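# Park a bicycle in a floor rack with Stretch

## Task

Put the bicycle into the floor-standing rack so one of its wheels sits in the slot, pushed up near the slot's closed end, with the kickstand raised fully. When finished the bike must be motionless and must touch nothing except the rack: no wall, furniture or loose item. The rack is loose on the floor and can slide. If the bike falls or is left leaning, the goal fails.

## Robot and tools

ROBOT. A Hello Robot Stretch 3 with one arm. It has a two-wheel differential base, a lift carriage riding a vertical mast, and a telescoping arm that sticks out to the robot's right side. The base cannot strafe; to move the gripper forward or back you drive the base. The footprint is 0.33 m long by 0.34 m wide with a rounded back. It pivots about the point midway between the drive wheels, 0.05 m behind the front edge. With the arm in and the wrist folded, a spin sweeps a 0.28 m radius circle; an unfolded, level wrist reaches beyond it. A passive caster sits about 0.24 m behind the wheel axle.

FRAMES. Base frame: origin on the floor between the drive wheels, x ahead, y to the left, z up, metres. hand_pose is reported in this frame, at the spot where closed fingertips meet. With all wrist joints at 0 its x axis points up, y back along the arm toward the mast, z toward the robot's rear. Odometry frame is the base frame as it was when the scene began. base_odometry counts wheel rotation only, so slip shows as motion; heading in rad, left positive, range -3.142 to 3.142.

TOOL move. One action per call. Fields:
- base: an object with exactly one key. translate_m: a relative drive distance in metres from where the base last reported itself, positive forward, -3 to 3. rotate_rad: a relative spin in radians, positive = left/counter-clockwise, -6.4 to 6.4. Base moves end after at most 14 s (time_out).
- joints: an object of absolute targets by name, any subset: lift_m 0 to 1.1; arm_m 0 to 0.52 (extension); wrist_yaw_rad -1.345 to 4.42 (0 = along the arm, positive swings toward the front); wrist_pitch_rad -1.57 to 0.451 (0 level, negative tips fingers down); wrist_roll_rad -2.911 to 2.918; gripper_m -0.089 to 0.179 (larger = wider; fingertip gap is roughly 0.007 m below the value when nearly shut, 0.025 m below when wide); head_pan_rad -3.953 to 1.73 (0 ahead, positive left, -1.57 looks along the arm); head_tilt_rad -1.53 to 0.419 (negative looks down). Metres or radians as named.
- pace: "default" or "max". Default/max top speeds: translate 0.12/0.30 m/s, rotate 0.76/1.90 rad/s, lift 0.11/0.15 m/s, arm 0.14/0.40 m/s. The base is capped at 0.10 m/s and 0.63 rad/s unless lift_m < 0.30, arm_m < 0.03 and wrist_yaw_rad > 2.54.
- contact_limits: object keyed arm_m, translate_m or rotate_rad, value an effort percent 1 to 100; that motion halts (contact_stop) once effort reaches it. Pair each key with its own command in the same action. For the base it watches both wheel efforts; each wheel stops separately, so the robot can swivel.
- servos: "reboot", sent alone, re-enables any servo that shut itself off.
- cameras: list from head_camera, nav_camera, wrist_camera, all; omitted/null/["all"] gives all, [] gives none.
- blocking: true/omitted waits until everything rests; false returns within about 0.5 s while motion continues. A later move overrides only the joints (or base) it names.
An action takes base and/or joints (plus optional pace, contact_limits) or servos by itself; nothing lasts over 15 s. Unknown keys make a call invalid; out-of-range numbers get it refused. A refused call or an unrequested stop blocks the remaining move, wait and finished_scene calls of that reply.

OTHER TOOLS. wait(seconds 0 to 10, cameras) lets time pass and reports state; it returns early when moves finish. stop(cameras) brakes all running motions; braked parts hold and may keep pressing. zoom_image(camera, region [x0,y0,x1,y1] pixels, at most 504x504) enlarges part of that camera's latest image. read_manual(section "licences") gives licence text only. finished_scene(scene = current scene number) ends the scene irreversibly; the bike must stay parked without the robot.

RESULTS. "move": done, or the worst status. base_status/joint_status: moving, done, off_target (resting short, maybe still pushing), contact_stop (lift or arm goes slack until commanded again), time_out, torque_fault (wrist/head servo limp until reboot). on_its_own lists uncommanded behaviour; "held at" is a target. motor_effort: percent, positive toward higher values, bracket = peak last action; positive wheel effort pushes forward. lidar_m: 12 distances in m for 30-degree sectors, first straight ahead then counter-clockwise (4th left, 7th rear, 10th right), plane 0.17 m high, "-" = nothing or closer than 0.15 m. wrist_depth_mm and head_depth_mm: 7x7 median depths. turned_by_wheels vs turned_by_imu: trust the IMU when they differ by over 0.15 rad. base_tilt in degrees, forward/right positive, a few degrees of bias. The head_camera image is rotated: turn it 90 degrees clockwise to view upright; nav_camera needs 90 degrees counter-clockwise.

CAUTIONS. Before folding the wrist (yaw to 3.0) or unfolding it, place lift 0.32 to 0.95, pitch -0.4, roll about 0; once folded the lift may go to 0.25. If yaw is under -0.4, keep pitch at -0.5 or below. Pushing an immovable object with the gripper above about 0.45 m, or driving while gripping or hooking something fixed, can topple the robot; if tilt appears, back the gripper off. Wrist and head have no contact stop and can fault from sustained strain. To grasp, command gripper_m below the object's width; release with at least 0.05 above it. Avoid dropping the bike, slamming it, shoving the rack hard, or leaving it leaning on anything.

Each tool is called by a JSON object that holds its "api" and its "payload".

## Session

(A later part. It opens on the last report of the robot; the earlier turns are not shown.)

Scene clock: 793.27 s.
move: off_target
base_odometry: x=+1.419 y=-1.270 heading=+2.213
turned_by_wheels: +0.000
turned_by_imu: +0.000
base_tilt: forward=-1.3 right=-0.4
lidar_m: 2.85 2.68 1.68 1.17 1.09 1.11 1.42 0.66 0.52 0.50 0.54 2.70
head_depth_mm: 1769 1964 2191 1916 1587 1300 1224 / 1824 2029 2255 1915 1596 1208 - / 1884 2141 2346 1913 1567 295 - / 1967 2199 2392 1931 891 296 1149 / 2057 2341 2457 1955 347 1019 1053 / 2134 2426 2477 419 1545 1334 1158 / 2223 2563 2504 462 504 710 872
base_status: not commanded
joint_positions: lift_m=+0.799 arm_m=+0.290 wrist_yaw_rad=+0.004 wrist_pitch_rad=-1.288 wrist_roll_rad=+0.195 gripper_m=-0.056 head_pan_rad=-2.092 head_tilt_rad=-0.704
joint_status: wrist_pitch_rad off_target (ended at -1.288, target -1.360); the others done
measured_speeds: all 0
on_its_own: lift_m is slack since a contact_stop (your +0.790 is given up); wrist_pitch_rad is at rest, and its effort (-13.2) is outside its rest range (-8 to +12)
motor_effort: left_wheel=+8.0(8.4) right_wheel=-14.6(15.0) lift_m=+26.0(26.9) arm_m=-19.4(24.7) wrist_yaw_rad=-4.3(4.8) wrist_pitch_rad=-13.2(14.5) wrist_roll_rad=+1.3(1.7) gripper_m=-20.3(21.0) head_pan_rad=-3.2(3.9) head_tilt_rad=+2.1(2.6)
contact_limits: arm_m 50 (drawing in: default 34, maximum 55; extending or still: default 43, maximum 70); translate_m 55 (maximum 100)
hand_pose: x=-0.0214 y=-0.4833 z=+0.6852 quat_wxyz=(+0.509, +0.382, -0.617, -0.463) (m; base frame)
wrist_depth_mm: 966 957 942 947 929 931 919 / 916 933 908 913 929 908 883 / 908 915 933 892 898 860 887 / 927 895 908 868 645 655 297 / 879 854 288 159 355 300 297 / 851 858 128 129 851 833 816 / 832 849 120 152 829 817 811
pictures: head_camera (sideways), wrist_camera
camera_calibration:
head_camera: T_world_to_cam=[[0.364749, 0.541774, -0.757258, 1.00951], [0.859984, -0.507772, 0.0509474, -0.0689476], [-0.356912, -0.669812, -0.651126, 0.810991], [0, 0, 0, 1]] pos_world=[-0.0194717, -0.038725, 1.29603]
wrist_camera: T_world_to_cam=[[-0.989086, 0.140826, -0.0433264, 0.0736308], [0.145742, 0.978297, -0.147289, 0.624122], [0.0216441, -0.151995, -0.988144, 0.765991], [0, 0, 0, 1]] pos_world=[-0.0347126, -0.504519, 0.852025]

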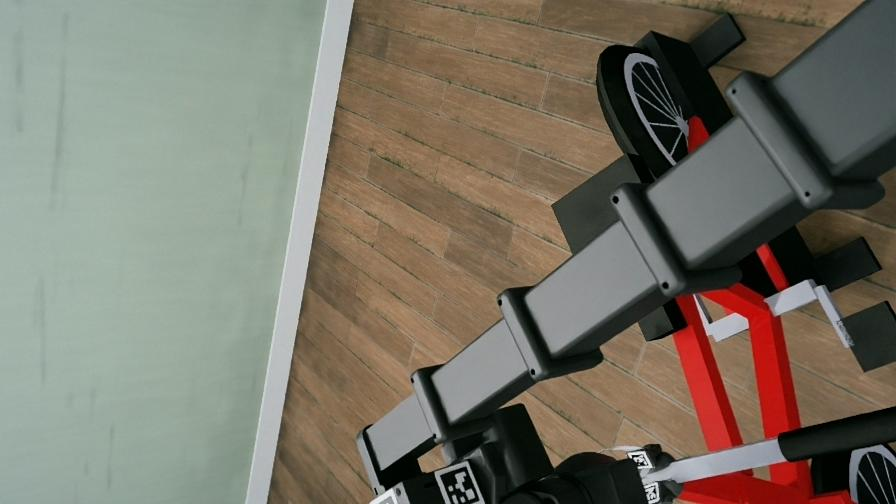

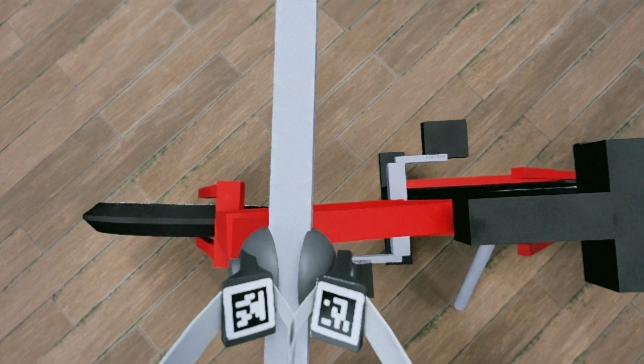

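{"api": "move", "payload": {"joints": {"arm_m": 0.315, "wrist_pitch_rad": -1.36}, "cameras": []}}

{"api": "move", "payload": {"joints": {"gripper_m": 0.12}, "cameras": ["wrist_camera"]}}

{"api": "move", "payload": {"joints": {"lift_m": 0.9}, "cameras": ["wrist_camera"]}}

{"api": "move", "payload": {"joints": {"arm_m": 0.0, "wrist_pitch_rad": -1.55, "wrist_roll_rad": 0.0, "gripper_m": -0.03, "head_pan_rad": -1.8, "head_tilt_rad": -0.85}, "cameras": ["head_camera", "nav_camera"]}}

Scene clock: 802.07 s.
move: done
base_odometry: x=+1.419 y=-1.270 heading=+2.213
turned_by_wheels: +0.000
turned_by_imu: +0.000
base_tilt: forward=-1.3 right=-0.5
lidar_m: 2.86 2.68 1.68 1.17 1.10 1.11 1.43 0.66 0.52 0.51 0.54 2.69
head_depth_mm: 1771 1970 2192 1915 1597 1306 1224 / 1846 2032 2255 1920 1592 1211 - / 1908 2146 2324 1915 1558 295 - / 1984 2228 2394 1934 892 296 1156 / 2073 2353 2482 1950 348 1029 1055 / 2128 2440 2498 428 1583 1328 1159 / 2225 2538 2506 480 668 728 879
base_status: not commanded
joint_positions: lift_m=+0.799 arm_m=+0.315 wrist_yaw_rad=+0.005 wrist_pitch_rad=-1.326 wrist_roll_rad=+0.196 gripper_m=-0.056 head_pan_rad=-2.092 head_tilt_rad=-0.704
joint_status: all done
measured_speeds: all 0
on_its_own: lift_m is slack since a contact_stop (your +0.790 is given up)
motor_effort: left_wheel=+7.9(8.2) right_wheel=-14.3(14.7) lift_m=+26.3(27.0) arm_m=+14.7(22.2) wrist_yaw_rad=-5.2(5.3) wrist_pitch_rad=-6.2(14.2) wrist_roll_rad=+1.6(1.6) gripper_m=-19.7(21.2) head_pan_rad=-2.8(3.8) head_tilt_rad=+1.4(2.2)
contact_limits: translate_m 55 (maximum 100)
hand_pose: x=-0.0215 y=-0.4987 z=+0.6835 quat_wxyz=(+0.501, +0.392, -0.608, -0.475) (m; base frame)
wrist_depth_mm: 914 903 916 909 901 917 893 / 911 912 895 164 890 902 902 / 910 895 917 898 861 892 887 / 907 881 880 539 868 877 297 / 862 870 294 155 361 311 295 / 857 860 127 140 830 837 808 / 850 817 122 152 840 826 820
pictures: none
No camera images: "cameras" was empty.

Scene clock: 804.37 s.
move: done
base_odometry: x=+1.419 y=-1.270 heading=+2.213
turned_by_wheels: +0.000
turned_by_imu: -0.001
base_tilt: forward=-1.3 right=-0.4
lidar_m: 2.86 2.67 1.68 1.17 1.10 1.11 1.42 0.66 0.52 0.51 0.54 2.69
head_depth_mm: 1759 1984 2181 1898 1581 1302 1222 / 1832 2044 2240 1911 1592 1210 - / 1900 2131 2347 1941 1566 295 - / 1976 2218 2393 1940 345 296 1153 / 2055 2322 2471 1951 348 1030 1058 / 2133 2458 2484 427 1549 1332 1161 / 2219 2569 2501 480 600 739 864
base_status: not commanded
joint_positions: lift_m=+0.799 arm_m=+0.315 wrist_yaw_rad=+0.002 wrist_pitch_rad=-1.357 wrist_roll_rad=+0.197 gripper_m=+0.120 head_pan_rad=-2.092 head_tilt_rad=-0.704
joint_status: all done
measured_speeds: all 0
on_its_own: lift_m is slack since a contact_stop (your +0.790 is given up)
motor_effort: left_wheel=+2.1(7.7) right_wheel=-3.1(14.3) lift_m=+25.4(26.9) arm_m=+12.8(15.3) wrist_yaw_rad=-2.1(5.2) wrist_pitch_rad=-0.5(6.3) wrist_roll_rad=+0.7(1.5) gripper_m=+0.4(80.1) head_pan_rad=-3.0(3.9) head_tilt_rad=+1.7(2.3)
contact_limits: translate_m 55 (maximum 100)
hand_pose: x=-0.0216 y=-0.4908 z=+0.6826 quat_wxyz=(+0.494, +0.399, -0.601, -0.485) (m; base frame)
wrist_depth_mm: 922 897 926 918 890 879 884 / 892 901 880 888 912 874 895 / 859 894 888 864 878 868 336 / 856 871 435 330 351 296 296 / 852 860 263 325 653 722 296 / 854 121 848 830 848 862 838 / 107 123 847 837 788 117 842
pictures: wrist_camera
camera_calibration:
wrist_camera: T_world_to_cam=[[-0.988528, 0.147252, -0.0336148, 0.0709718], [0.149518, 0.985538, -0.0797433, 0.588651], [0.0213863, -0.0838545, -0.996248, 0.801233], [0, 0, 0, 1]] pos_world=[-0.034992, -0.523402, 0.847554]

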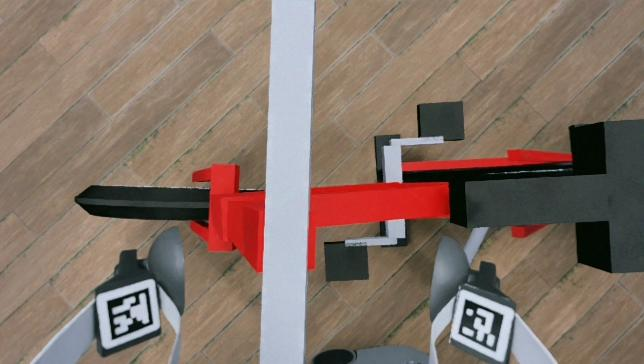

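Scene clock: 806.10 s.
move: done
base_odometry: x=+1.419 y=-1.270 heading=+2.213
turned_by_wheels: +0.000
turned_by_imu: +0.000
base_tilt: forward=-1.3 right=-0.5
lidar_m: 2.86 2.67 1.68 1.17 1.09 1.11 1.43 0.67 0.52 0.51 0.54 2.69
head_depth_mm: 1766 1969 2188 1903 1616 - - / 1825 2067 2264 1917 1687 - 1137 / 1909 2146 2340 2001 - - 1172 / 1979 2251 2379 2060 - 1134 1153 / 2024 2330 2458 - 1575 1028 1057 / 2133 2426 332 1806 1582 1329 1163 / 2224 2431 369 1927 1546 738 862
base_status: not commanded
joint_positions: lift_m=+0.900 arm_m=+0.315 wrist_yaw_rad=+0.002 wrist_pitch_rad=-1.358 wrist_roll_rad=+0.197 gripper_m=+0.120 head_pan_rad=-2.092 head_tilt_rad=-0.704
joint_status: all done
measured_speeds: all 0
motor_effort: left_wheel=+2.7(3.0) right_wheel=-3.3(3.6) lift_m=+32.7(39.1) arm_m=+11.4(14.1) wrist_yaw_rad=-2.7(3.2) wrist_pitch_rad=-0.6(0.7) wrist_roll_rad=+1.0(1.0) gripper_m=+1.0(1.2) head_pan_rad=-3.3(4.0) head_tilt_rad=+2.5(2.5)
contact_limits: translate_m 55 (maximum 100)
hand_pose: x=-0.0216 y=-0.4906 z=+0.7832 quat_wxyz=(+0.494, +0.399, -0.601, -0.485) (m; base frame)
wrist_depth_mm: - - 997 998 - - 986 / 978 - - - 984 987 968 / 996 - 994 988 982 995 971 / 987 970 991 638 459 398 393 / 970 988 970 446 951 533 402 / 957 121 968 954 952 976 937 / 108 123 952 816 802 117 945
pictures: wrist_camera
camera_calibration:
wrist_camera: T_world_to_cam=[[-0.988524, 0.147307, -0.0334833, 0.0742435], [0.149544, 0.985604, -0.0788776, 0.595808], [0.0213821, -0.0829796, -0.996322, 0.901969], [0, 0, 0, 1]] pos_world=[-0.0349938, -0.523322, 0.948133]

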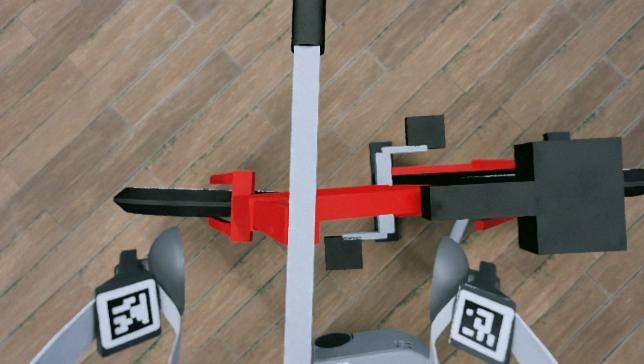

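Scene clock: 809.63 s.
move: done
base_odometry: x=+1.419 y=-1.270 heading=+2.213
turned_by_wheels: +0.000
turned_by_imu: +0.000
base_tilt: forward=-1.3 right=-0.5
lidar_m: 2.85 2.67 1.68 1.17 1.09 1.11 1.42 0.67 0.52 0.51 0.54 2.69
head_depth_mm: 1977 2220 1975 - - - 1128 / 2122 2306 1995 1760 - - 1136 / 2281 2410 1995 1793 - - 1121 / 2466 2505 2020 1720 - - - / 2667 2504 2027 1664 - 629 1130 / 2897 2530 2058 1703 980 1139 1152 / 2869 2539 2072 1724 1471 1094 1151
base_status: not commanded
joint_positions: lift_m=+0.900 arm_m=+0.000 wrist_yaw_rad=+0.002 wrist_pitch_rad=-1.544 wrist_roll_rad=+0.003 gripper_m=-0.030 head_pan_rad=-1.808 head_tilt_rad=-0.839
joint_status: all done
measured_speeds: all 0
motor_effort: left_wheel=+2.1(2.8) right_wheel=-2.9(3.4) lift_m=+29.5(33.5) arm_m=-14.6(23.2) wrist_yaw_rad=-0.4(3.1) wrist_pitch_rad=-0.9(2.8) wrist_roll_rad=-0.9(2.3) gripper_m=-9.4(83.5) head_pan_rad=+3.7(10.3) head_tilt_rad=-4.5(6.8)
contact_limits: translate_m 55 (maximum 100)
hand_pose: x=-0.0217 y=-0.1276 z=+0.7819 quat_wxyz=(+0.506, +0.493, -0.506, -0.494) (m; base frame)
wrist_depth_mm: 919 926 911 903 924 733 821 / 927 911 948 955 933 956 949 / 943 939 947 952 953 967 955 / 938 944 996 802 957 - 981 / 970 - 993 795 995 995 - / - - 126 130 - 983 - / 995 - 123 126 - - -
pictures: head_camera (sideways), nav_camera (sideways)
camera_calibration:
head_camera: T_world_to_cam=[[0.220737, 0.715859, -0.662435, 0.886817], [0.966302, -0.252729, 0.0488811, -0.0668972], [-0.132425, -0.650902, -0.747523, 0.934996], [0, 0, 0, 1]] pos_world=[-0.00729429, -0.0431518, 1.28966]
nav_camera: T_world_to_cam=[[-0.171599, -0.727491, 0.664313, -0.819668], [-0.979824, 0.196165, -0.0382787, 0.10836], [-0.102467, -0.657478, -0.746474, 0.928138], [0, 0, 0, 1]] pos_world=[0.0606229, -0.00732743, 1.24149]

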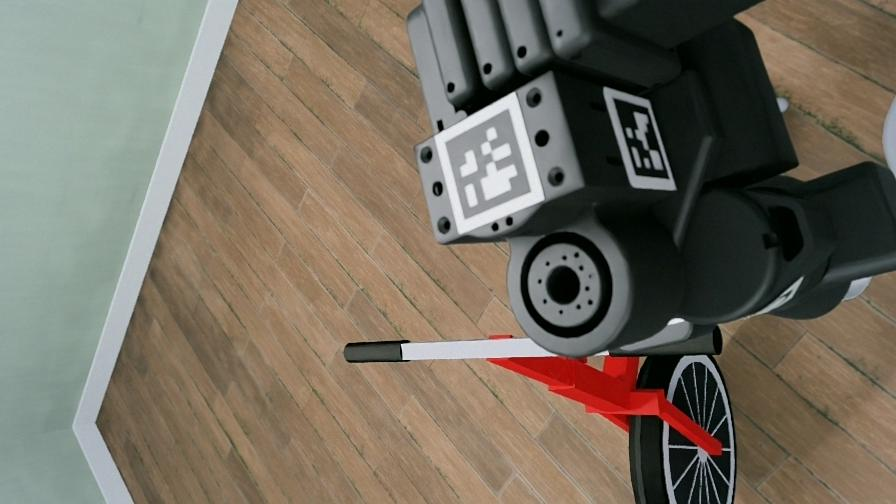

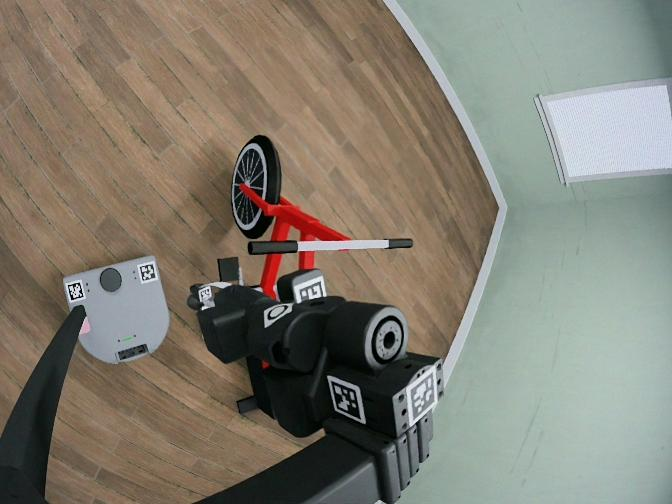

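{"api": "move", "payload": {"base": {"translate_m": -0.21}, "joints": {"lift_m": 0.7, "head_pan_rad": -1.57, "head_tilt_rad": -0.9}, "cameras": ["head_camera", "wrist_camera"]}}

Scene clock: 819.33 s.
move: done
base_odometry: x=+1.545 y=-1.439 heading=+2.213
turned_by_wheels: +0.000
turned_by_imu: -0.001
base_tilt: forward=-1.3 right=-0.5
lidar_m: 3.02 2.84 1.54 1.04 0.97 0.99 1.27 1.90 0.42 0.42 0.57 0.79
head_depth_mm: 2102 2198 1849 1604 1086 350 320 / 2318 2271 1876 1606 1033 346 371 / 2543 2277 1878 1615 853 364 379 / 2754 2284 1895 1629 1014 1201 1100 / 2870 2317 1917 1626 1345 1243 1132 / 2804 2307 1917 1589 1031 1251 1135 / 2643 2326 1926 1653 981 1247 1146
base_status: done
joint_positions: lift_m=+0.700 arm_m=+0.000 wrist_yaw_rad=+0.002 wrist_pitch_rad=-1.544 wrist_roll_rad=+0.003 gripper_m=-0.030 head_pan_rad=-1.578 head_tilt_rad=-0.888
joint_status: all done
measured_speeds: all 0
motor_effort: left_wheel=-1.0(7.1) right_wheel=-1.7(5.9) lift_m=+18.8(31.5) arm_m=-14.1(15.7) wrist_yaw_rad=-0.6(2.5) wrist_pitch_rad=-0.9(1.3) wrist_roll_rad=-1.4(1.6) gripper_m=-9.1(10.3) head_pan_rad=+4.0(7.8) head_tilt_rad=-5.1(6.4)
hand_pose: x=-0.0217 y=-0.1276 z=+0.5819 quat_wxyz=(+0.506, +0.493, -0.506, -0.494) (m; base frame)
wrist_depth_mm: 707 700 719 706 716 710 739 / 717 722 729 743 720 749 741 / 732 744 746 747 736 736 747 / 734 752 733 591 618 771 757 / 774 773 760 599 604 784 793 / 788 764 126 130 621 820 821 / 806 781 122 126 816 806 814
pictures: head_camera (sideways), wrist_camera
camera_calibration:
head_camera: T_world_to_cam=[[0.0520768, 0.778972, -0.624893, 0.838928], [0.99845, -0.0283188, 0.0479066, -0.0658215], [0.0196217, -0.626419, -0.779239, 0.975312], [0, 0, 0, 1]] pos_world=[0.00289363, -0.0444115, 1.28739]
wrist_camera: T_world_to_cam=[[-0.999127, -0.0417728, -0.000118851, -0.0298242], [-0.0415523, 0.993555, 0.105464, 0.111781], [-0.00428742, 0.105376, -0.994423, 0.753961], [0, 0, 0, 1]] pos_world=[-0.0219209, -0.191756, 0.737964]

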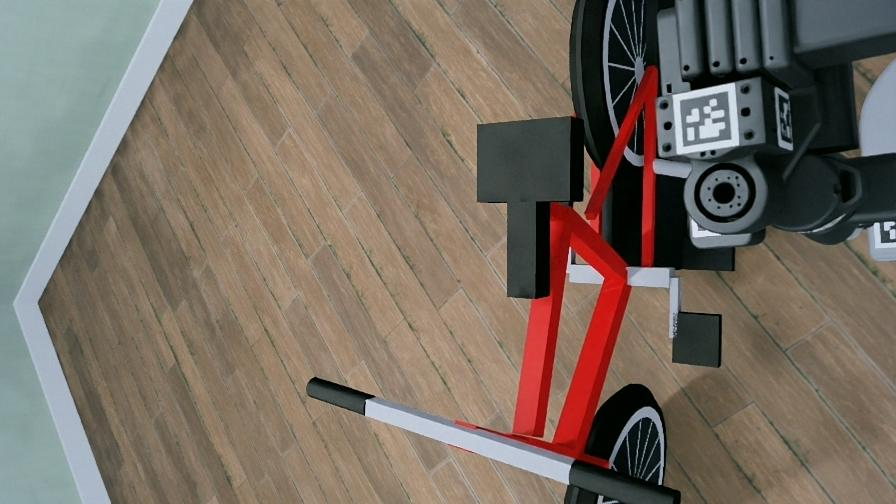

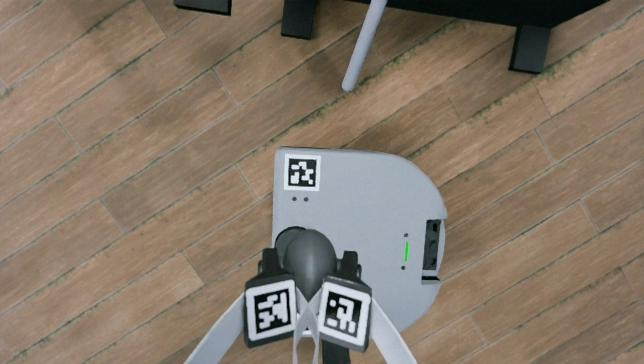

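{"api": "move", "payload": {"joints": {"arm_m": 0.215, "lift_m": 0.3}, "cameras": ["wrist_camera"]}}

{"api": "move", "payload": {"joints": {"lift_m": 0.155, "head_tilt_rad": -0.8}, "cameras": ["wrist_camera", "head_camera"]}}

Scene clock: 830.27 s.
move: done
base_odometry: x=+1.545 y=-1.439 heading=+2.213
turned_by_wheels: +0.000
turned_by_imu: +0.000
base_tilt: forward=-1.3 right=-0.5
lidar_m: 3.01 2.84 1.53 1.04 0.97 0.99 1.27 1.90 0.42 0.42 0.57 0.79
head_depth_mm: 2117 2182 1850 1604 1086 1209 1121 / 2303 2256 1866 1612 1026 1190 679 / 2559 2285 1890 1620 830 819 1114 / 2760 2294 1913 1618 953 1199 1126 / 2911 2301 1911 1625 1350 1243 1132 / 2765 2299 1904 1595 1035 1251 1136 / 2612 2339 1925 1632 986 1254 1140
base_status: not commanded
joint_positions: lift_m=+0.300 arm_m=+0.215 wrist_yaw_rad=+0.001 wrist_pitch_rad=-1.545 wrist_roll_rad=+0.003 gripper_m=-0.030 head_pan_rad=-1.578 head_tilt_rad=-0.888
joint_status: all done
measured_speeds: all 0
motor_effort: left_wheel=-1.5(2.0) right_wheel=-1.8(2.1) lift_m=+18.6(23.3) arm_m=+15.9(25.5) wrist_yaw_rad=-0.9(2.5) wrist_pitch_rad=-1.0(1.2) wrist_roll_rad=-1.0(1.6) gripper_m=-9.7(10.4) head_pan_rad=+4.1(4.6) head_tilt_rad=-5.2(5.7)
hand_pose: x=-0.0216 y=-0.3425 z=+0.1819 quat_wxyz=(+0.506, +0.493, -0.507, -0.494) (m; base frame)
wrist_depth_mm: 127 130 276 225 200 148 136 / 328 331 329 331 334 159 254 / 338 333 333 340 340 184 344 / 343 340 343 346 345 348 349 / 346 346 349 352 349 356 358 / 354 353 351 130 361 366 362 / 361 361 123 126 365 366 370
pictures: wrist_camera
camera_calibration:
wrist_camera: T_world_to_cam=[[-0.999171, -0.0407151, -0.000133576, -0.0384667], [-0.0405005, 0.993559, 0.105828, 0.367447], [-0.00417608, 0.105746, -0.994384, 0.378968], [0, 0, 0, 1]] pos_world=[-0.0219705, -0.406721, 0.337949]

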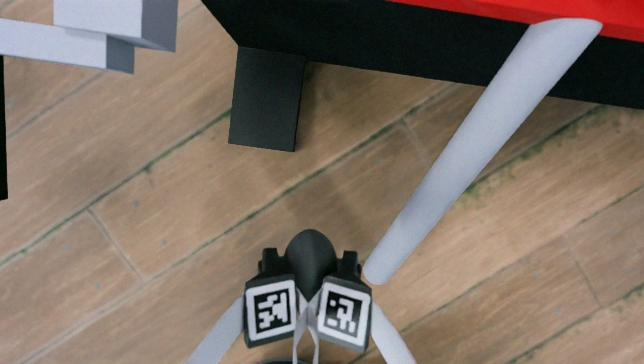

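Scene clock: 832.43 s.
move: done
base_odometry: x=+1.545 y=-1.439 heading=+2.213
turned_by_wheels: +0.000
turned_by_imu: +0.000
base_tilt: forward=-1.4 right=-0.4
lidar_m: 3.02 2.84 1.54 1.04 0.97 0.99 1.26 1.90 0.42 0.42 0.57 0.79
head_depth_mm: 2052 2259 2060 1728 1486 1082 1142 / 2259 2430 2093 1724 1427 1072 1129 / 2482 2639 2105 1744 852 945 944 / 2790 2646 2114 1752 918 1093 1134 / 2987 2668 2126 1759 1498 1081 1142 / 2767 2705 2141 1686 1438 1242 1159 / 2612 2726 2152 1766 1444 1067 1158
base_status: not commanded
joint_positions: lift_m=+0.155 arm_m=+0.215 wrist_yaw_rad=+0.001 wrist_pitch_rad=-1.545 wrist_roll_rad=+0.003 gripper_m=-0.030 head_pan_rad=-1.578 head_tilt_rad=-0.804
joint_status: all done
measured_speeds: all 0
motor_effort: left_wheel=-1.6(2.1) right_wheel=-2.0(2.2) lift_m=+18.7(23.4) arm_m=+14.3(16.9) wrist_yaw_rad=-1.3(1.8) wrist_pitch_rad=-0.9(1.2) wrist_roll_rad=-1.0(1.5) gripper_m=-9.5(10.4) head_pan_rad=+3.8(4.3) head_tilt_rad=+1.7(4.8)
hand_pose: x=-0.0216 y=-0.3425 z=+0.0369 quat_wxyz=(+0.506, +0.493, -0.507, -0.494) (m; base frame)
wrist_depth_mm: 184 182 165 185 186 186 164 / 187 186 169 189 190 191 191 / 190 190 172 192 193 194 195 / 194 194 196 195 196 199 198 / 198 198 199 198 200 201 202 / 202 203 200 129 205 205 79 / 206 206 123 126 208 110 83
pictures: head_camera (sideways), wrist_camera
camera_calibration:
head_camera: T_world_to_cam=[[0.0516303, 0.723251, -0.688653, 0.922012], [0.998482, -0.0241329, 0.0495137, -0.0679194], [0.0191916, -0.690164, -0.723399, 0.902699], [0, 0, 0, 1]] pos_world=[0.00288826, -0.045475, 1.29132]
wrist_camera: T_world_to_cam=[[-0.999171, -0.0407153, -0.000133578, -0.0384862], [-0.0405008, 0.993559, 0.105828, 0.382792], [-0.00417611, 0.105746, -0.994384, 0.234782], [0, 0, 0, 1]] pos_world=[-0.0219704, -0.406721, 0.192948]

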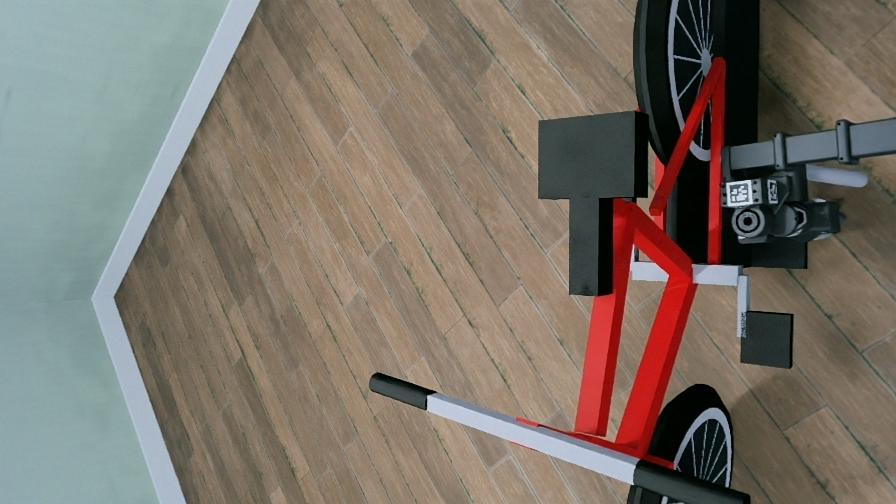

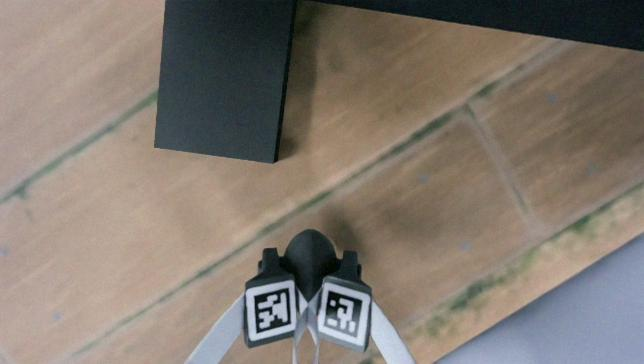

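{"api": "move", "payload": {"joints": {"arm_m": 0.187}, "cameras": []}}

{"api": "move", "payload": {"base": {"translate_m": -0.13}, "contact_limits": {"translate_m": 55}, "cameras": ["wrist_camera", "head_camera"]}}

Scene clock: 837.47 s.
move: done
base_odometry: x=+1.545 y=-1.439 heading=+2.213
turned_by_wheels: +0.000
turned_by_imu: +0.000
base_tilt: forward=-1.3 right=-0.4
lidar_m: 3.02 2.84 1.54 1.04 0.97 0.99 1.27 1.90 0.42 0.42 0.57 0.79
head_depth_mm: 2036 2261 2071 1728 1476 1081 1144 / 2253 2445 2101 1722 1421 1072 1129 / 2490 2644 2120 1732 853 1096 885 / 2756 2626 2109 1744 921 1126 1138 / 2975 2684 2130 1760 1508 1086 1142 / 2767 2722 2142 1669 1449 1241 1164 / 2613 2725 2145 1782 1458 1064 1169
base_status: not commanded
joint_positions: lift_m=+0.155 arm_m=+0.187 wrist_yaw_rad=+0.001 wrist_pitch_rad=-1.545 wrist_roll_rad=+0.003 gripper_m=-0.030 head_pan_rad=-1.578 head_tilt_rad=-0.804
joint_status: all done
measured_speeds: all 0
motor_effort: left_wheel=-1.0(1.9) right_wheel=-1.7(2.0) lift_m=+18.7(19.5) arm_m=-14.6(22.5) wrist_yaw_rad=-0.1(1.3) wrist_pitch_rad=-1.1(1.2) wrist_roll_rad=-1.3(1.4) gripper_m=-8.7(10.3) head_pan_rad=+3.2(4.8) head_tilt_rad=+2.0(2.4)
hand_pose: x=-0.0216 y=-0.3145 z=+0.0369 quat_wxyz=(+0.506, +0.493, -0.507, -0.494) (m; base frame)
wrist_depth_mm: 183 183 165 184 186 186 188 / 187 185 169 188 190 191 192 / 190 190 192 192 195 195 194 / 194 195 196 196 197 199 - / 197 199 200 199 201 200 81 / 203 201 202 129 204 99 93 / 204 205 123 126 120 210 211
pictures: none
No camera images: "cameras" was empty.

Scene clock: 839.87 s.
move: done
base_odometry: x=+1.623 y=-1.543 heading=+2.213
turned_by_wheels: +0.000
turned_by_imu: +0.000
base_tilt: forward=-1.4 right=-0.4
lidar_m: 3.14 2.95 1.42 0.96 0.90 0.91 1.17 1.79 0.49 0.48 0.64 0.75
head_depth_mm: 1933 2153 2082 1720 1475 1189 1143 / 2129 2350 2076 1734 1482 1062 1129 / 2355 2538 2086 1748 1481 1013 888 / 2653 2621 2127 1737 850 1077 1136 / 2958 2655 2122 1751 1500 1133 1156 / 2835 2711 2134 1770 1502 1266 1138 / 2668 2725 2153 1724 1517 1188 1150
base_status: done
joint_positions: lift_m=+0.155 arm_m=+0.187 wrist_yaw_rad=-0.006 wrist_pitch_rad=-1.556 wrist_roll_rad=+0.003 gripper_m=-0.030 head_pan_rad=-1.578 head_tilt_rad=-0.804
joint_status: not commanded
measured_speeds: all 0
motor_effort: left_wheel=+1.5(7.4) right_wheel=-11.0(20.6) lift_m=+20.3(21.2) arm_m=+9.9(15.2) wrist_yaw_rad=+5.2(5.8) wrist_pitch_rad=+1.1(2.0) wrist_roll_rad=-1.2(1.5) gripper_m=-9.1(10.4) head_pan_rad=+3.7(4.6) head_tilt_rad=+1.6(2.4)
contact_limits: translate_m 55 (maximum 100)
hand_pose: x=-0.0215 y=-0.3116 z=+0.0371 quat_wxyz=(+0.502, +0.494, -0.505, -0.499) (m; base frame)
wrist_depth_mm: 183 184 - - - 187 186 / 186 187 - - - 191 190 / 190 191 193 - - 194 195 / 194 195 196 - - 198 200 / 197 198 200 75 64 202 202 / 201 202 203 129 74 209 208 / 208 209 122 127 100 211 212
pictures: head_camera (sideways), wrist_camera
camera_calibration:
head_camera: T_world_to_cam=[[0.0516274, 0.723236, -0.688669, 0.922033], [0.998482, -0.024128, 0.0495141, -0.0679198], [0.0191941, -0.69018, -0.723383, 0.902679], [0, 0, 0, 1]] pos_world=[0.00288843, -0.0454752, 1.29132]
wrist_camera: T_world_to_cam=[[-0.999401, -0.0346151, -0.000577115, -0.0351942], [-0.0344456, 0.992559, 0.116793, 0.351492], [-0.00346998, 0.116743, -0.993156, 0.235115], [0, 0, 0, 1]] pos_world=[-0.0222499, -0.377542, 0.192434]

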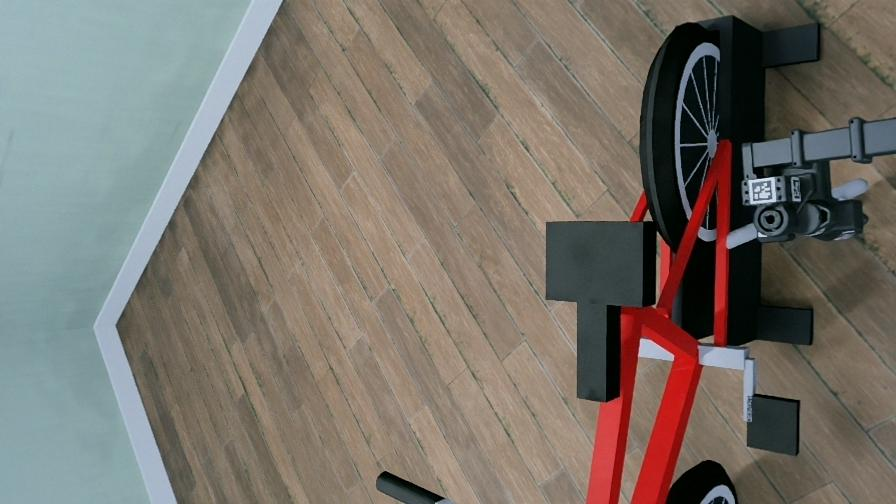

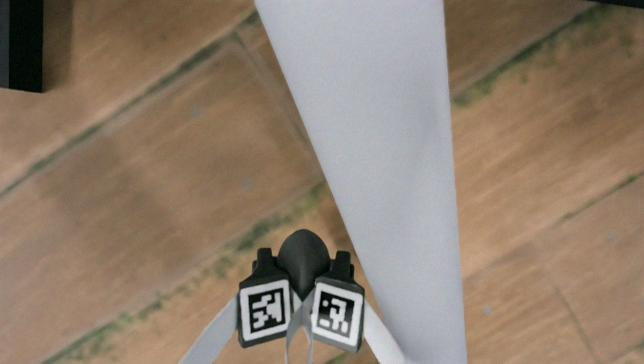

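{"api": "move", "payload": {"base": {"translate_m": -0.12}, "contact_limits": {"translate_m": 55}, "cameras": ["wrist_camera", "head_camera"]}}

Scene clock: 843.70 s.
move: done
base_odometry: x=+1.695 y=-1.639 heading=+2.213
turned_by_wheels: +0.000
turned_by_imu: +0.000
base_tilt: forward=-1.3 right=-0.4
lidar_m: 3.25 3.01 1.31 0.89 0.83 0.84 1.08 1.70 0.48 0.47 0.50 0.72
head_depth_mm: 1836 2031 2074 1724 1469 1286 1140 / 2013 2258 2083 1732 1491 1174 1126 / 2234 2447 2093 1732 1487 990 889 / 2511 2607 2120 1741 1496 1032 1135 / 2853 2696 2115 1763 1442 1087 1161 / 2940 2703 2141 1771 874 1140 1157 / 2766 2719 2158 1782 1510 1274 1152
base_status: done
joint_positions: lift_m=+0.155 arm_m=+0.187 wrist_yaw_rad=-0.002 wrist_pitch_rad=-1.552 wrist_roll_rad=+0.003 gripper_m=-0.030 head_pan_rad=-1.578 head_tilt_rad=-0.803
joint_status: not commanded
measured_speeds: all 0
motor_effort: left_wheel=-1.5(6.2) right_wheel=-1.9(14.3) lift_m=+21.9(22.4) arm_m=+12.3(17.6) wrist_yaw_rad=+2.0(6.1) wrist_pitch_rad=+0.3(1.3) wrist_roll_rad=-1.3(1.5) gripper_m=-9.2(10.2) head_pan_rad=+3.7(4.6) head_tilt_rad=+1.3(2.1)
contact_limits: translate_m 55 (maximum 100)
hand_pose: x=-0.0216 y=-0.3128 z=+0.0371 quat_wxyz=(+0.503, +0.494, -0.506, -0.497) (m; base frame)
wrist_depth_mm: 182 184 184 184 186 186 180 / 187 186 189 189 189 190 189 / 189 190 191 192 193 194 183 / 194 195 196 196 198 198 197 / 198 198 199 199 200 203 203 / 201 202 200 129 207 207 209 / 206 206 123 126 208 212 213
pictures: head_camera (sideways), wrist_camera
camera_calibration:
head_camera: T_world_to_cam=[[0.0516203, 0.723149, -0.68876, 0.922152], [0.998482, -0.0241128, 0.0495162, -0.0679226], [0.0191996, -0.690271, -0.723296, 0.902566], [0, 0, 0, 1]] pos_world=[0.00288883, -0.0454766, 1.29133]
wrist_camera: T_world_to_cam=[[-0.999284, -0.0378215, -0.000401991, -0.0363095], [-0.0376267, 0.992943, 0.112466, 0.352887], [-0.00385448, 0.112401, -0.993655, 0.23382], [0, 0, 0, 1]] pos_world=[-0.0221043, -0.378052, 0.192634]

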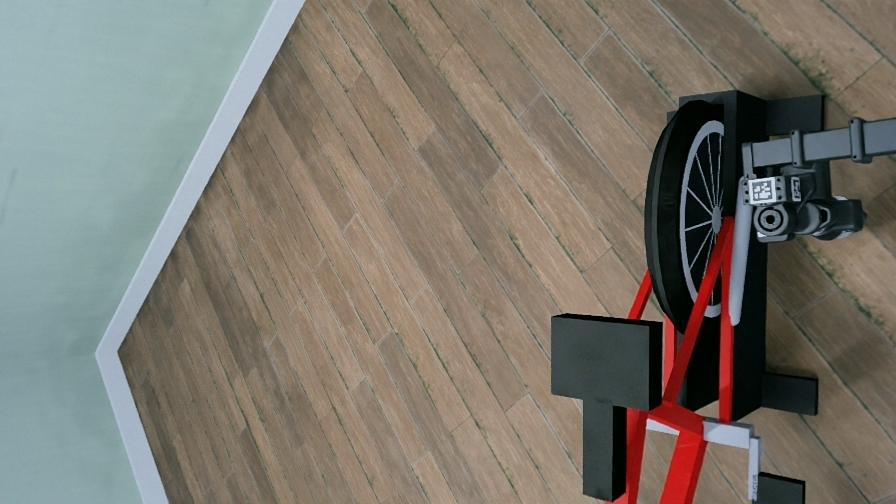

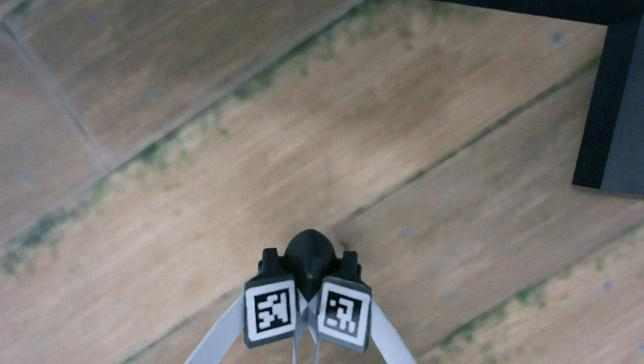

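{"api": "move", "payload": {"joints": {"arm_m": 0.03}, "cameras": ["head_camera", "nav_camera"]}}

{"api": "zoom_image", "payload": {"camera": "head_camera", "region": [560, 50, 850, 430]}}

Scene clock: 848.93 s.
move: contact_stop
base_odometry: x=+1.695 y=-1.639 heading=+2.213
turned_by_wheels: +0.000
turned_by_imu: +0.000
base_tilt: forward=-1.4 right=-0.5
lidar_m: 3.25 3.02 1.31 0.89 0.83 0.84 1.08 1.70 0.48 0.47 0.50 0.72
head_depth_mm: 1826 2022 2078 1722 1469 1278 1146 / 2025 2247 2077 1732 1480 1168 1147 / 2227 2438 2099 1725 1477 1049 1155 / 2504 2664 2116 1753 1479 1050 1156 / 2841 2694 2131 1756 1448 1082 1156 / 2882 2674 2139 1765 874 1141 1156 / 2761 2720 2155 1770 1512 1270 1146
base_status: not commanded
joint_positions: lift_m=+0.155 arm_m=+0.034 wrist_yaw_rad=-0.001 wrist_pitch_rad=-1.394 wrist_roll_rad=+0.003 gripper_m=-0.030 head_pan_rad=-1.578 head_tilt_rad=-0.803
joint_status: arm_m contact_stop (moved -0.153 of -0.157)
measured_speeds: translate_m=+0.000 rotate_rad=+0.000 lift_m=+0.000 arm_m=+0.002 wrist_yaw_rad=+0.000 wrist_pitch_rad=-0.024 wrist_roll_rad=+0.000 head_pan_rad=+0.000 head_tilt_rad=+0.000
on_its_own: arm_m is slack since a contact_stop (your +0.030 is given up); lift_m is at rest, and its effort (-6.0) is outside its rest range (+3 to +55); wrist_pitch_rad is at rest, and its effort (-28.7) is outside its rest range (-8 to +12)
motor_effort: left_wheel=-1.4(1.9) right_wheel=-1.7(2.2) lift_m=-6.0(24.3) arm_m=-0.5(40.5) wrist_yaw_rad=+0.3(2.9) wrist_pitch_rad=-28.7(33.9) wrist_roll_rad=-1.3(1.5) gripper_m=-9.5(10.5) head_pan_rad=+4.1(4.6) head_tilt_rad=+1.2(2.2)
contact_limits: translate_m 55 (maximum 100)
hand_pose: x=-0.0217 y=-0.2008 z=+0.0372 quat_wxyz=(+0.541, +0.453, -0.543, -0.455) (m; base frame)
wrist_depth_mm: 204 205 204 208 209 211 213 / 203 204 206 206 207 209 208 / 201 205 204 206 208 208 209 / 201 202 203 204 206 207 207 / 199 201 202 203 203 204 206 / 197 198 201 129 203 204 206 / 197 198 123 128 161 176 204
pictures: head_camera (sideways), nav_camera (sideways)
ARM HIT: the arm struck its own base or body hard.
camera_calibration:
head_camera: T_world_to_cam=[[0.0516203, 0.723115, -0.688796, 0.922199], [0.998482, -0.0241107, 0.049517, -0.0679237], [0.0191991, -0.690307, -0.723262, 0.902521], [0, 0, 0, 1]] pos_world=[0.00288881, -0.0454771, 1.29133]
nav_camera: T_world_to_cam=[[-0.0011241, -0.723175, 0.690664, -0.855046], [-0.998755, -0.0336294, -0.036838, 0.106601], [0.0498669, -0.689845, -0.722237, 0.895689], [0, 0, 0, 1]] pos_world=[0.0608424, 0.00312387, 1.24138]

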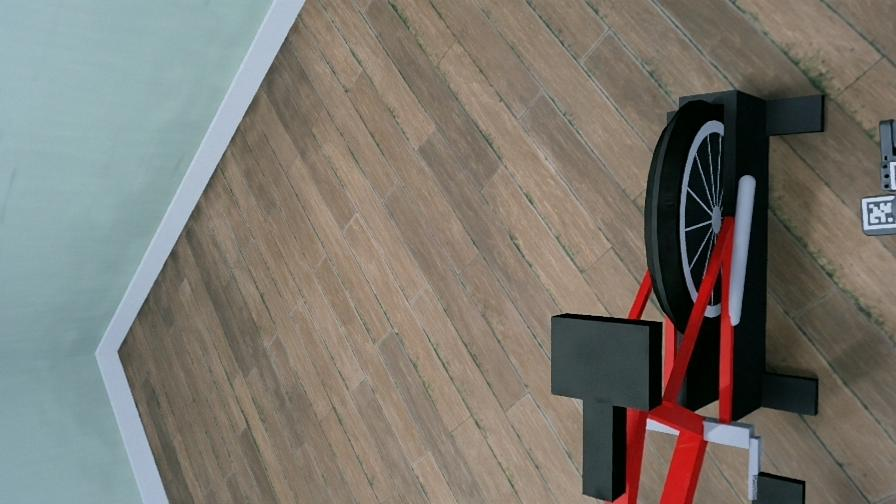

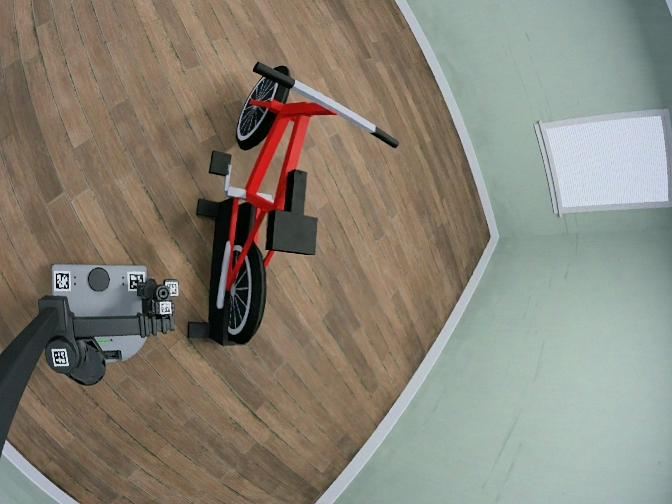

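Scaled by 1.326 from the camera's 896x504 image, which has a finer 1280x720 frame.

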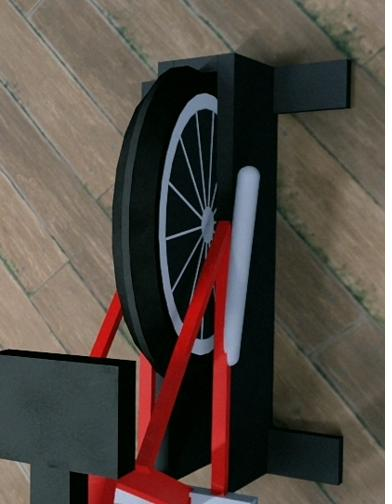

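{"api": "move", "payload": {"joints": {"arm_m": 0.06, "lift_m": 0.25}, "cameras": []}}

{"api": "wait", "payload": {"seconds": 1, "cameras": ["head_camera", "nav_camera"]}}

{"api": "zoom_image", "payload": {"camera": "head_camera", "region": [620, 70, 800, 250]}}

Scene clock: 854.23 s.
move: done
base_odometry: x=+1.695 y=-1.639 heading=+2.213
turned_by_wheels: +0.000
turned_by_imu: +0.000
base_tilt: forward=-1.4 right=-0.4
lidar_m: 3.25 3.03 1.31 0.89 0.83 0.84 1.08 1.69 0.48 0.47 0.50 0.72
head_depth_mm: 1838 2020 2077 1730 1474 1290 1147 / 2018 2238 2088 1728 1491 1174 1142 / 2208 2462 2094 1748 1481 1048 1150 / 2521 2637 2103 1750 1480 1051 1153 / 2847 2662 2116 1761 1439 1083 1164 / 2909 2708 2138 1762 875 1139 1164 / 2756 2709 2138 1779 1519 1274 1145
base_status: not commanded
joint_positions: lift_m=+0.250 arm_m=+0.060 wrist_yaw_rad=-0.002 wrist_pitch_rad=-1.532 wrist_roll_rad=+0.004 gripper_m=-0.030 head_pan_rad=-1.578 head_tilt_rad=-0.803
joint_status: all done
measured_speeds: all 0
motor_effort: left_wheel=-1.2(2.1) right_wheel=-1.6(1.8) lift_m=+34.5(39.3) arm_m=+14.9(19.6) wrist_yaw_rad=+1.0(2.9) wrist_pitch_rad=-3.3(27.4) wrist_roll_rad=-1.7(1.8) gripper_m=-9.9(10.4) head_pan_rad=+4.0(4.6) head_tilt_rad=+1.6(2.1)
contact_limits: translate_m 55 (maximum 100)
hand_pose: x=-0.0216 y=-0.1908 z=+0.1317 quat_wxyz=(+0.508, +0.489, -0.511, -0.492) (m; base frame)
wrist_depth_mm: 274 279 277 280 280 281 284 / 282 281 285 284 287 287 286 / 282 288 290 289 289 293 290 / 290 291 295 295 296 296 298 / 292 297 297 300 301 302 304 / 300 300 174 129 201 208 310 / 306 306 122 126 147 150 157
pictures: none
No camera images: "cameras" was empty.

Scene clock: 855.23 s.
base_odometry: x=+1.695 y=-1.639 heading=+2.213
turned_by_wheels: +0.000
turned_by_imu: +0.000
base_tilt: forward=-1.3 right=-0.5
lidar_m: 3.23 3.02 1.31 0.89 0.83 0.84 1.08 1.70 0.48 0.47 0.50 0.72
head_depth_mm: 1834 2033 2079 1709 1471 1287 1140 / 1999 2249 2093 1744 1472 1177 1143 / 2225 2490 2110 1749 1489 1049 1148 / 2528 2618 2127 1744 1490 1052 1151 / 2871 2672 2124 1759 1442 1084 1156 / 2927 2718 2141 1753 873 1142 1161 / 2760 2743 2158 1766 1510 1273 1149
base_status: not commanded
joint_positions: lift_m=+0.250 arm_m=+0.060 wrist_yaw_rad=-0.002 wrist_pitch_rad=-1.532 wrist_roll_rad=+0.004 gripper_m=-0.030 head_pan_rad=-1.578 head_tilt_rad=-0.803
joint_status: all done
measured_speeds: all 0
motor_effort: left_wheel=-1.1(2.1) right_wheel=-1.5(1.8) lift_m=+33.8(39.3) arm_m=+13.9(19.6) wrist_yaw_rad=+2.0(2.9) wrist_pitch_rad=-3.3(27.4) wrist_roll_rad=-1.5(1.8) gripper_m=-9.9(10.4) head_pan_rad=+3.8(4.6) head_tilt_rad=+1.4(2.1)
contact_limits: translate_m 55 (maximum 100)
hand_pose: x=-0.0216 y=-0.1908 z=+0.1317 quat_wxyz=(+0.508, +0.489, -0.511, -0.492) (m; base frame)
wrist_depth_mm: 276 277 280 280 281 284 282 / 282 283 283 282 285 286 290 / 285 285 288 287 291 288 290 / 288 292 289 295 295 295 298 / 293 296 298 296 299 302 303 / 300 303 174 130 200 209 310 / 308 303 122 126 148 150 156
wait: 1.00 s; at rest by 0.27 s
pictures: head_camera (sideways), nav_camera (sideways)
camera_calibration:
head_camera: T_world_to_cam=[[0.0516185, 0.72307, -0.688843, 0.92226], [0.998482, -0.0241055, 0.0495181, -0.0679251], [0.0192002, -0.690354, -0.723217, 0.902463], [0, 0, 0, 1]] pos_world=[0.0028889, -0.0454778, 1.29133]
nav_camera: T_world_to_cam=[[-0.00112231, -0.72313, 0.690711, -0.855107], [-0.998755, -0.0336338, -0.0368353, 0.106598], [0.0498679, -0.689892, -0.722192, 0.895631], [0, 0, 0, 1]] pos_world=[0.0608424, 0.00312004, 1.24138]

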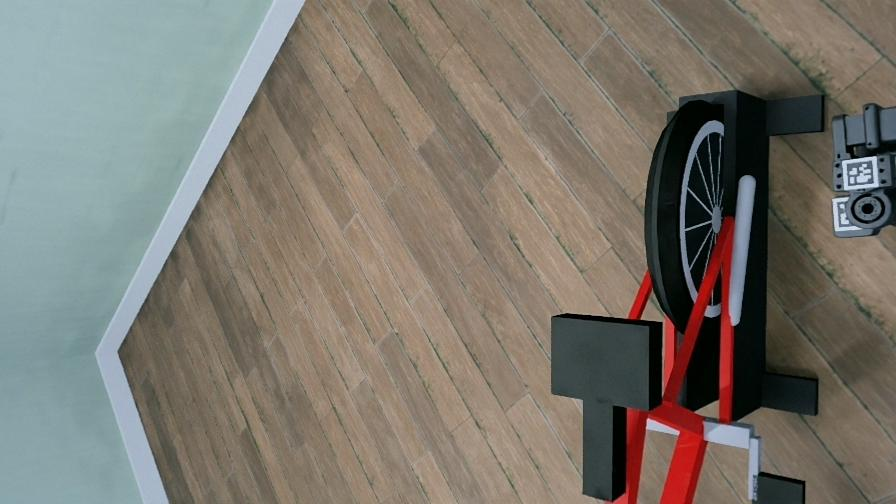

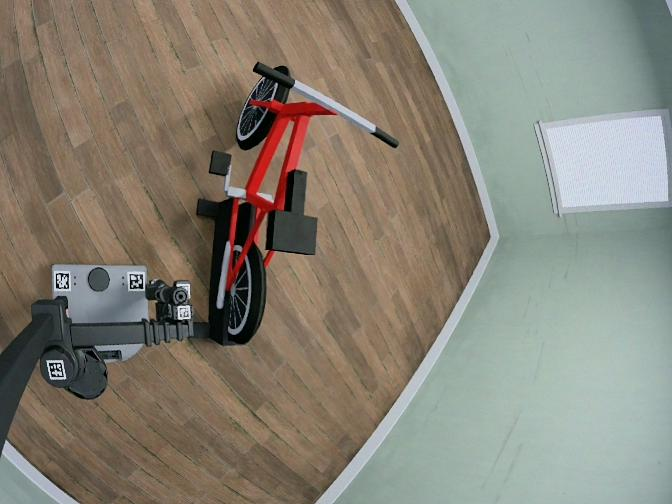

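Scaled by 2.800 from the camera's 896x504 image, which has a finer 1280x720 frame.

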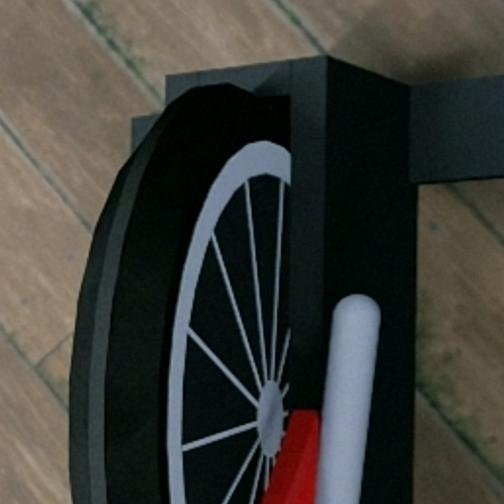

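{"api": "finished_scene", "payload": {"scene": 2}}

The scene is finished: the task was done.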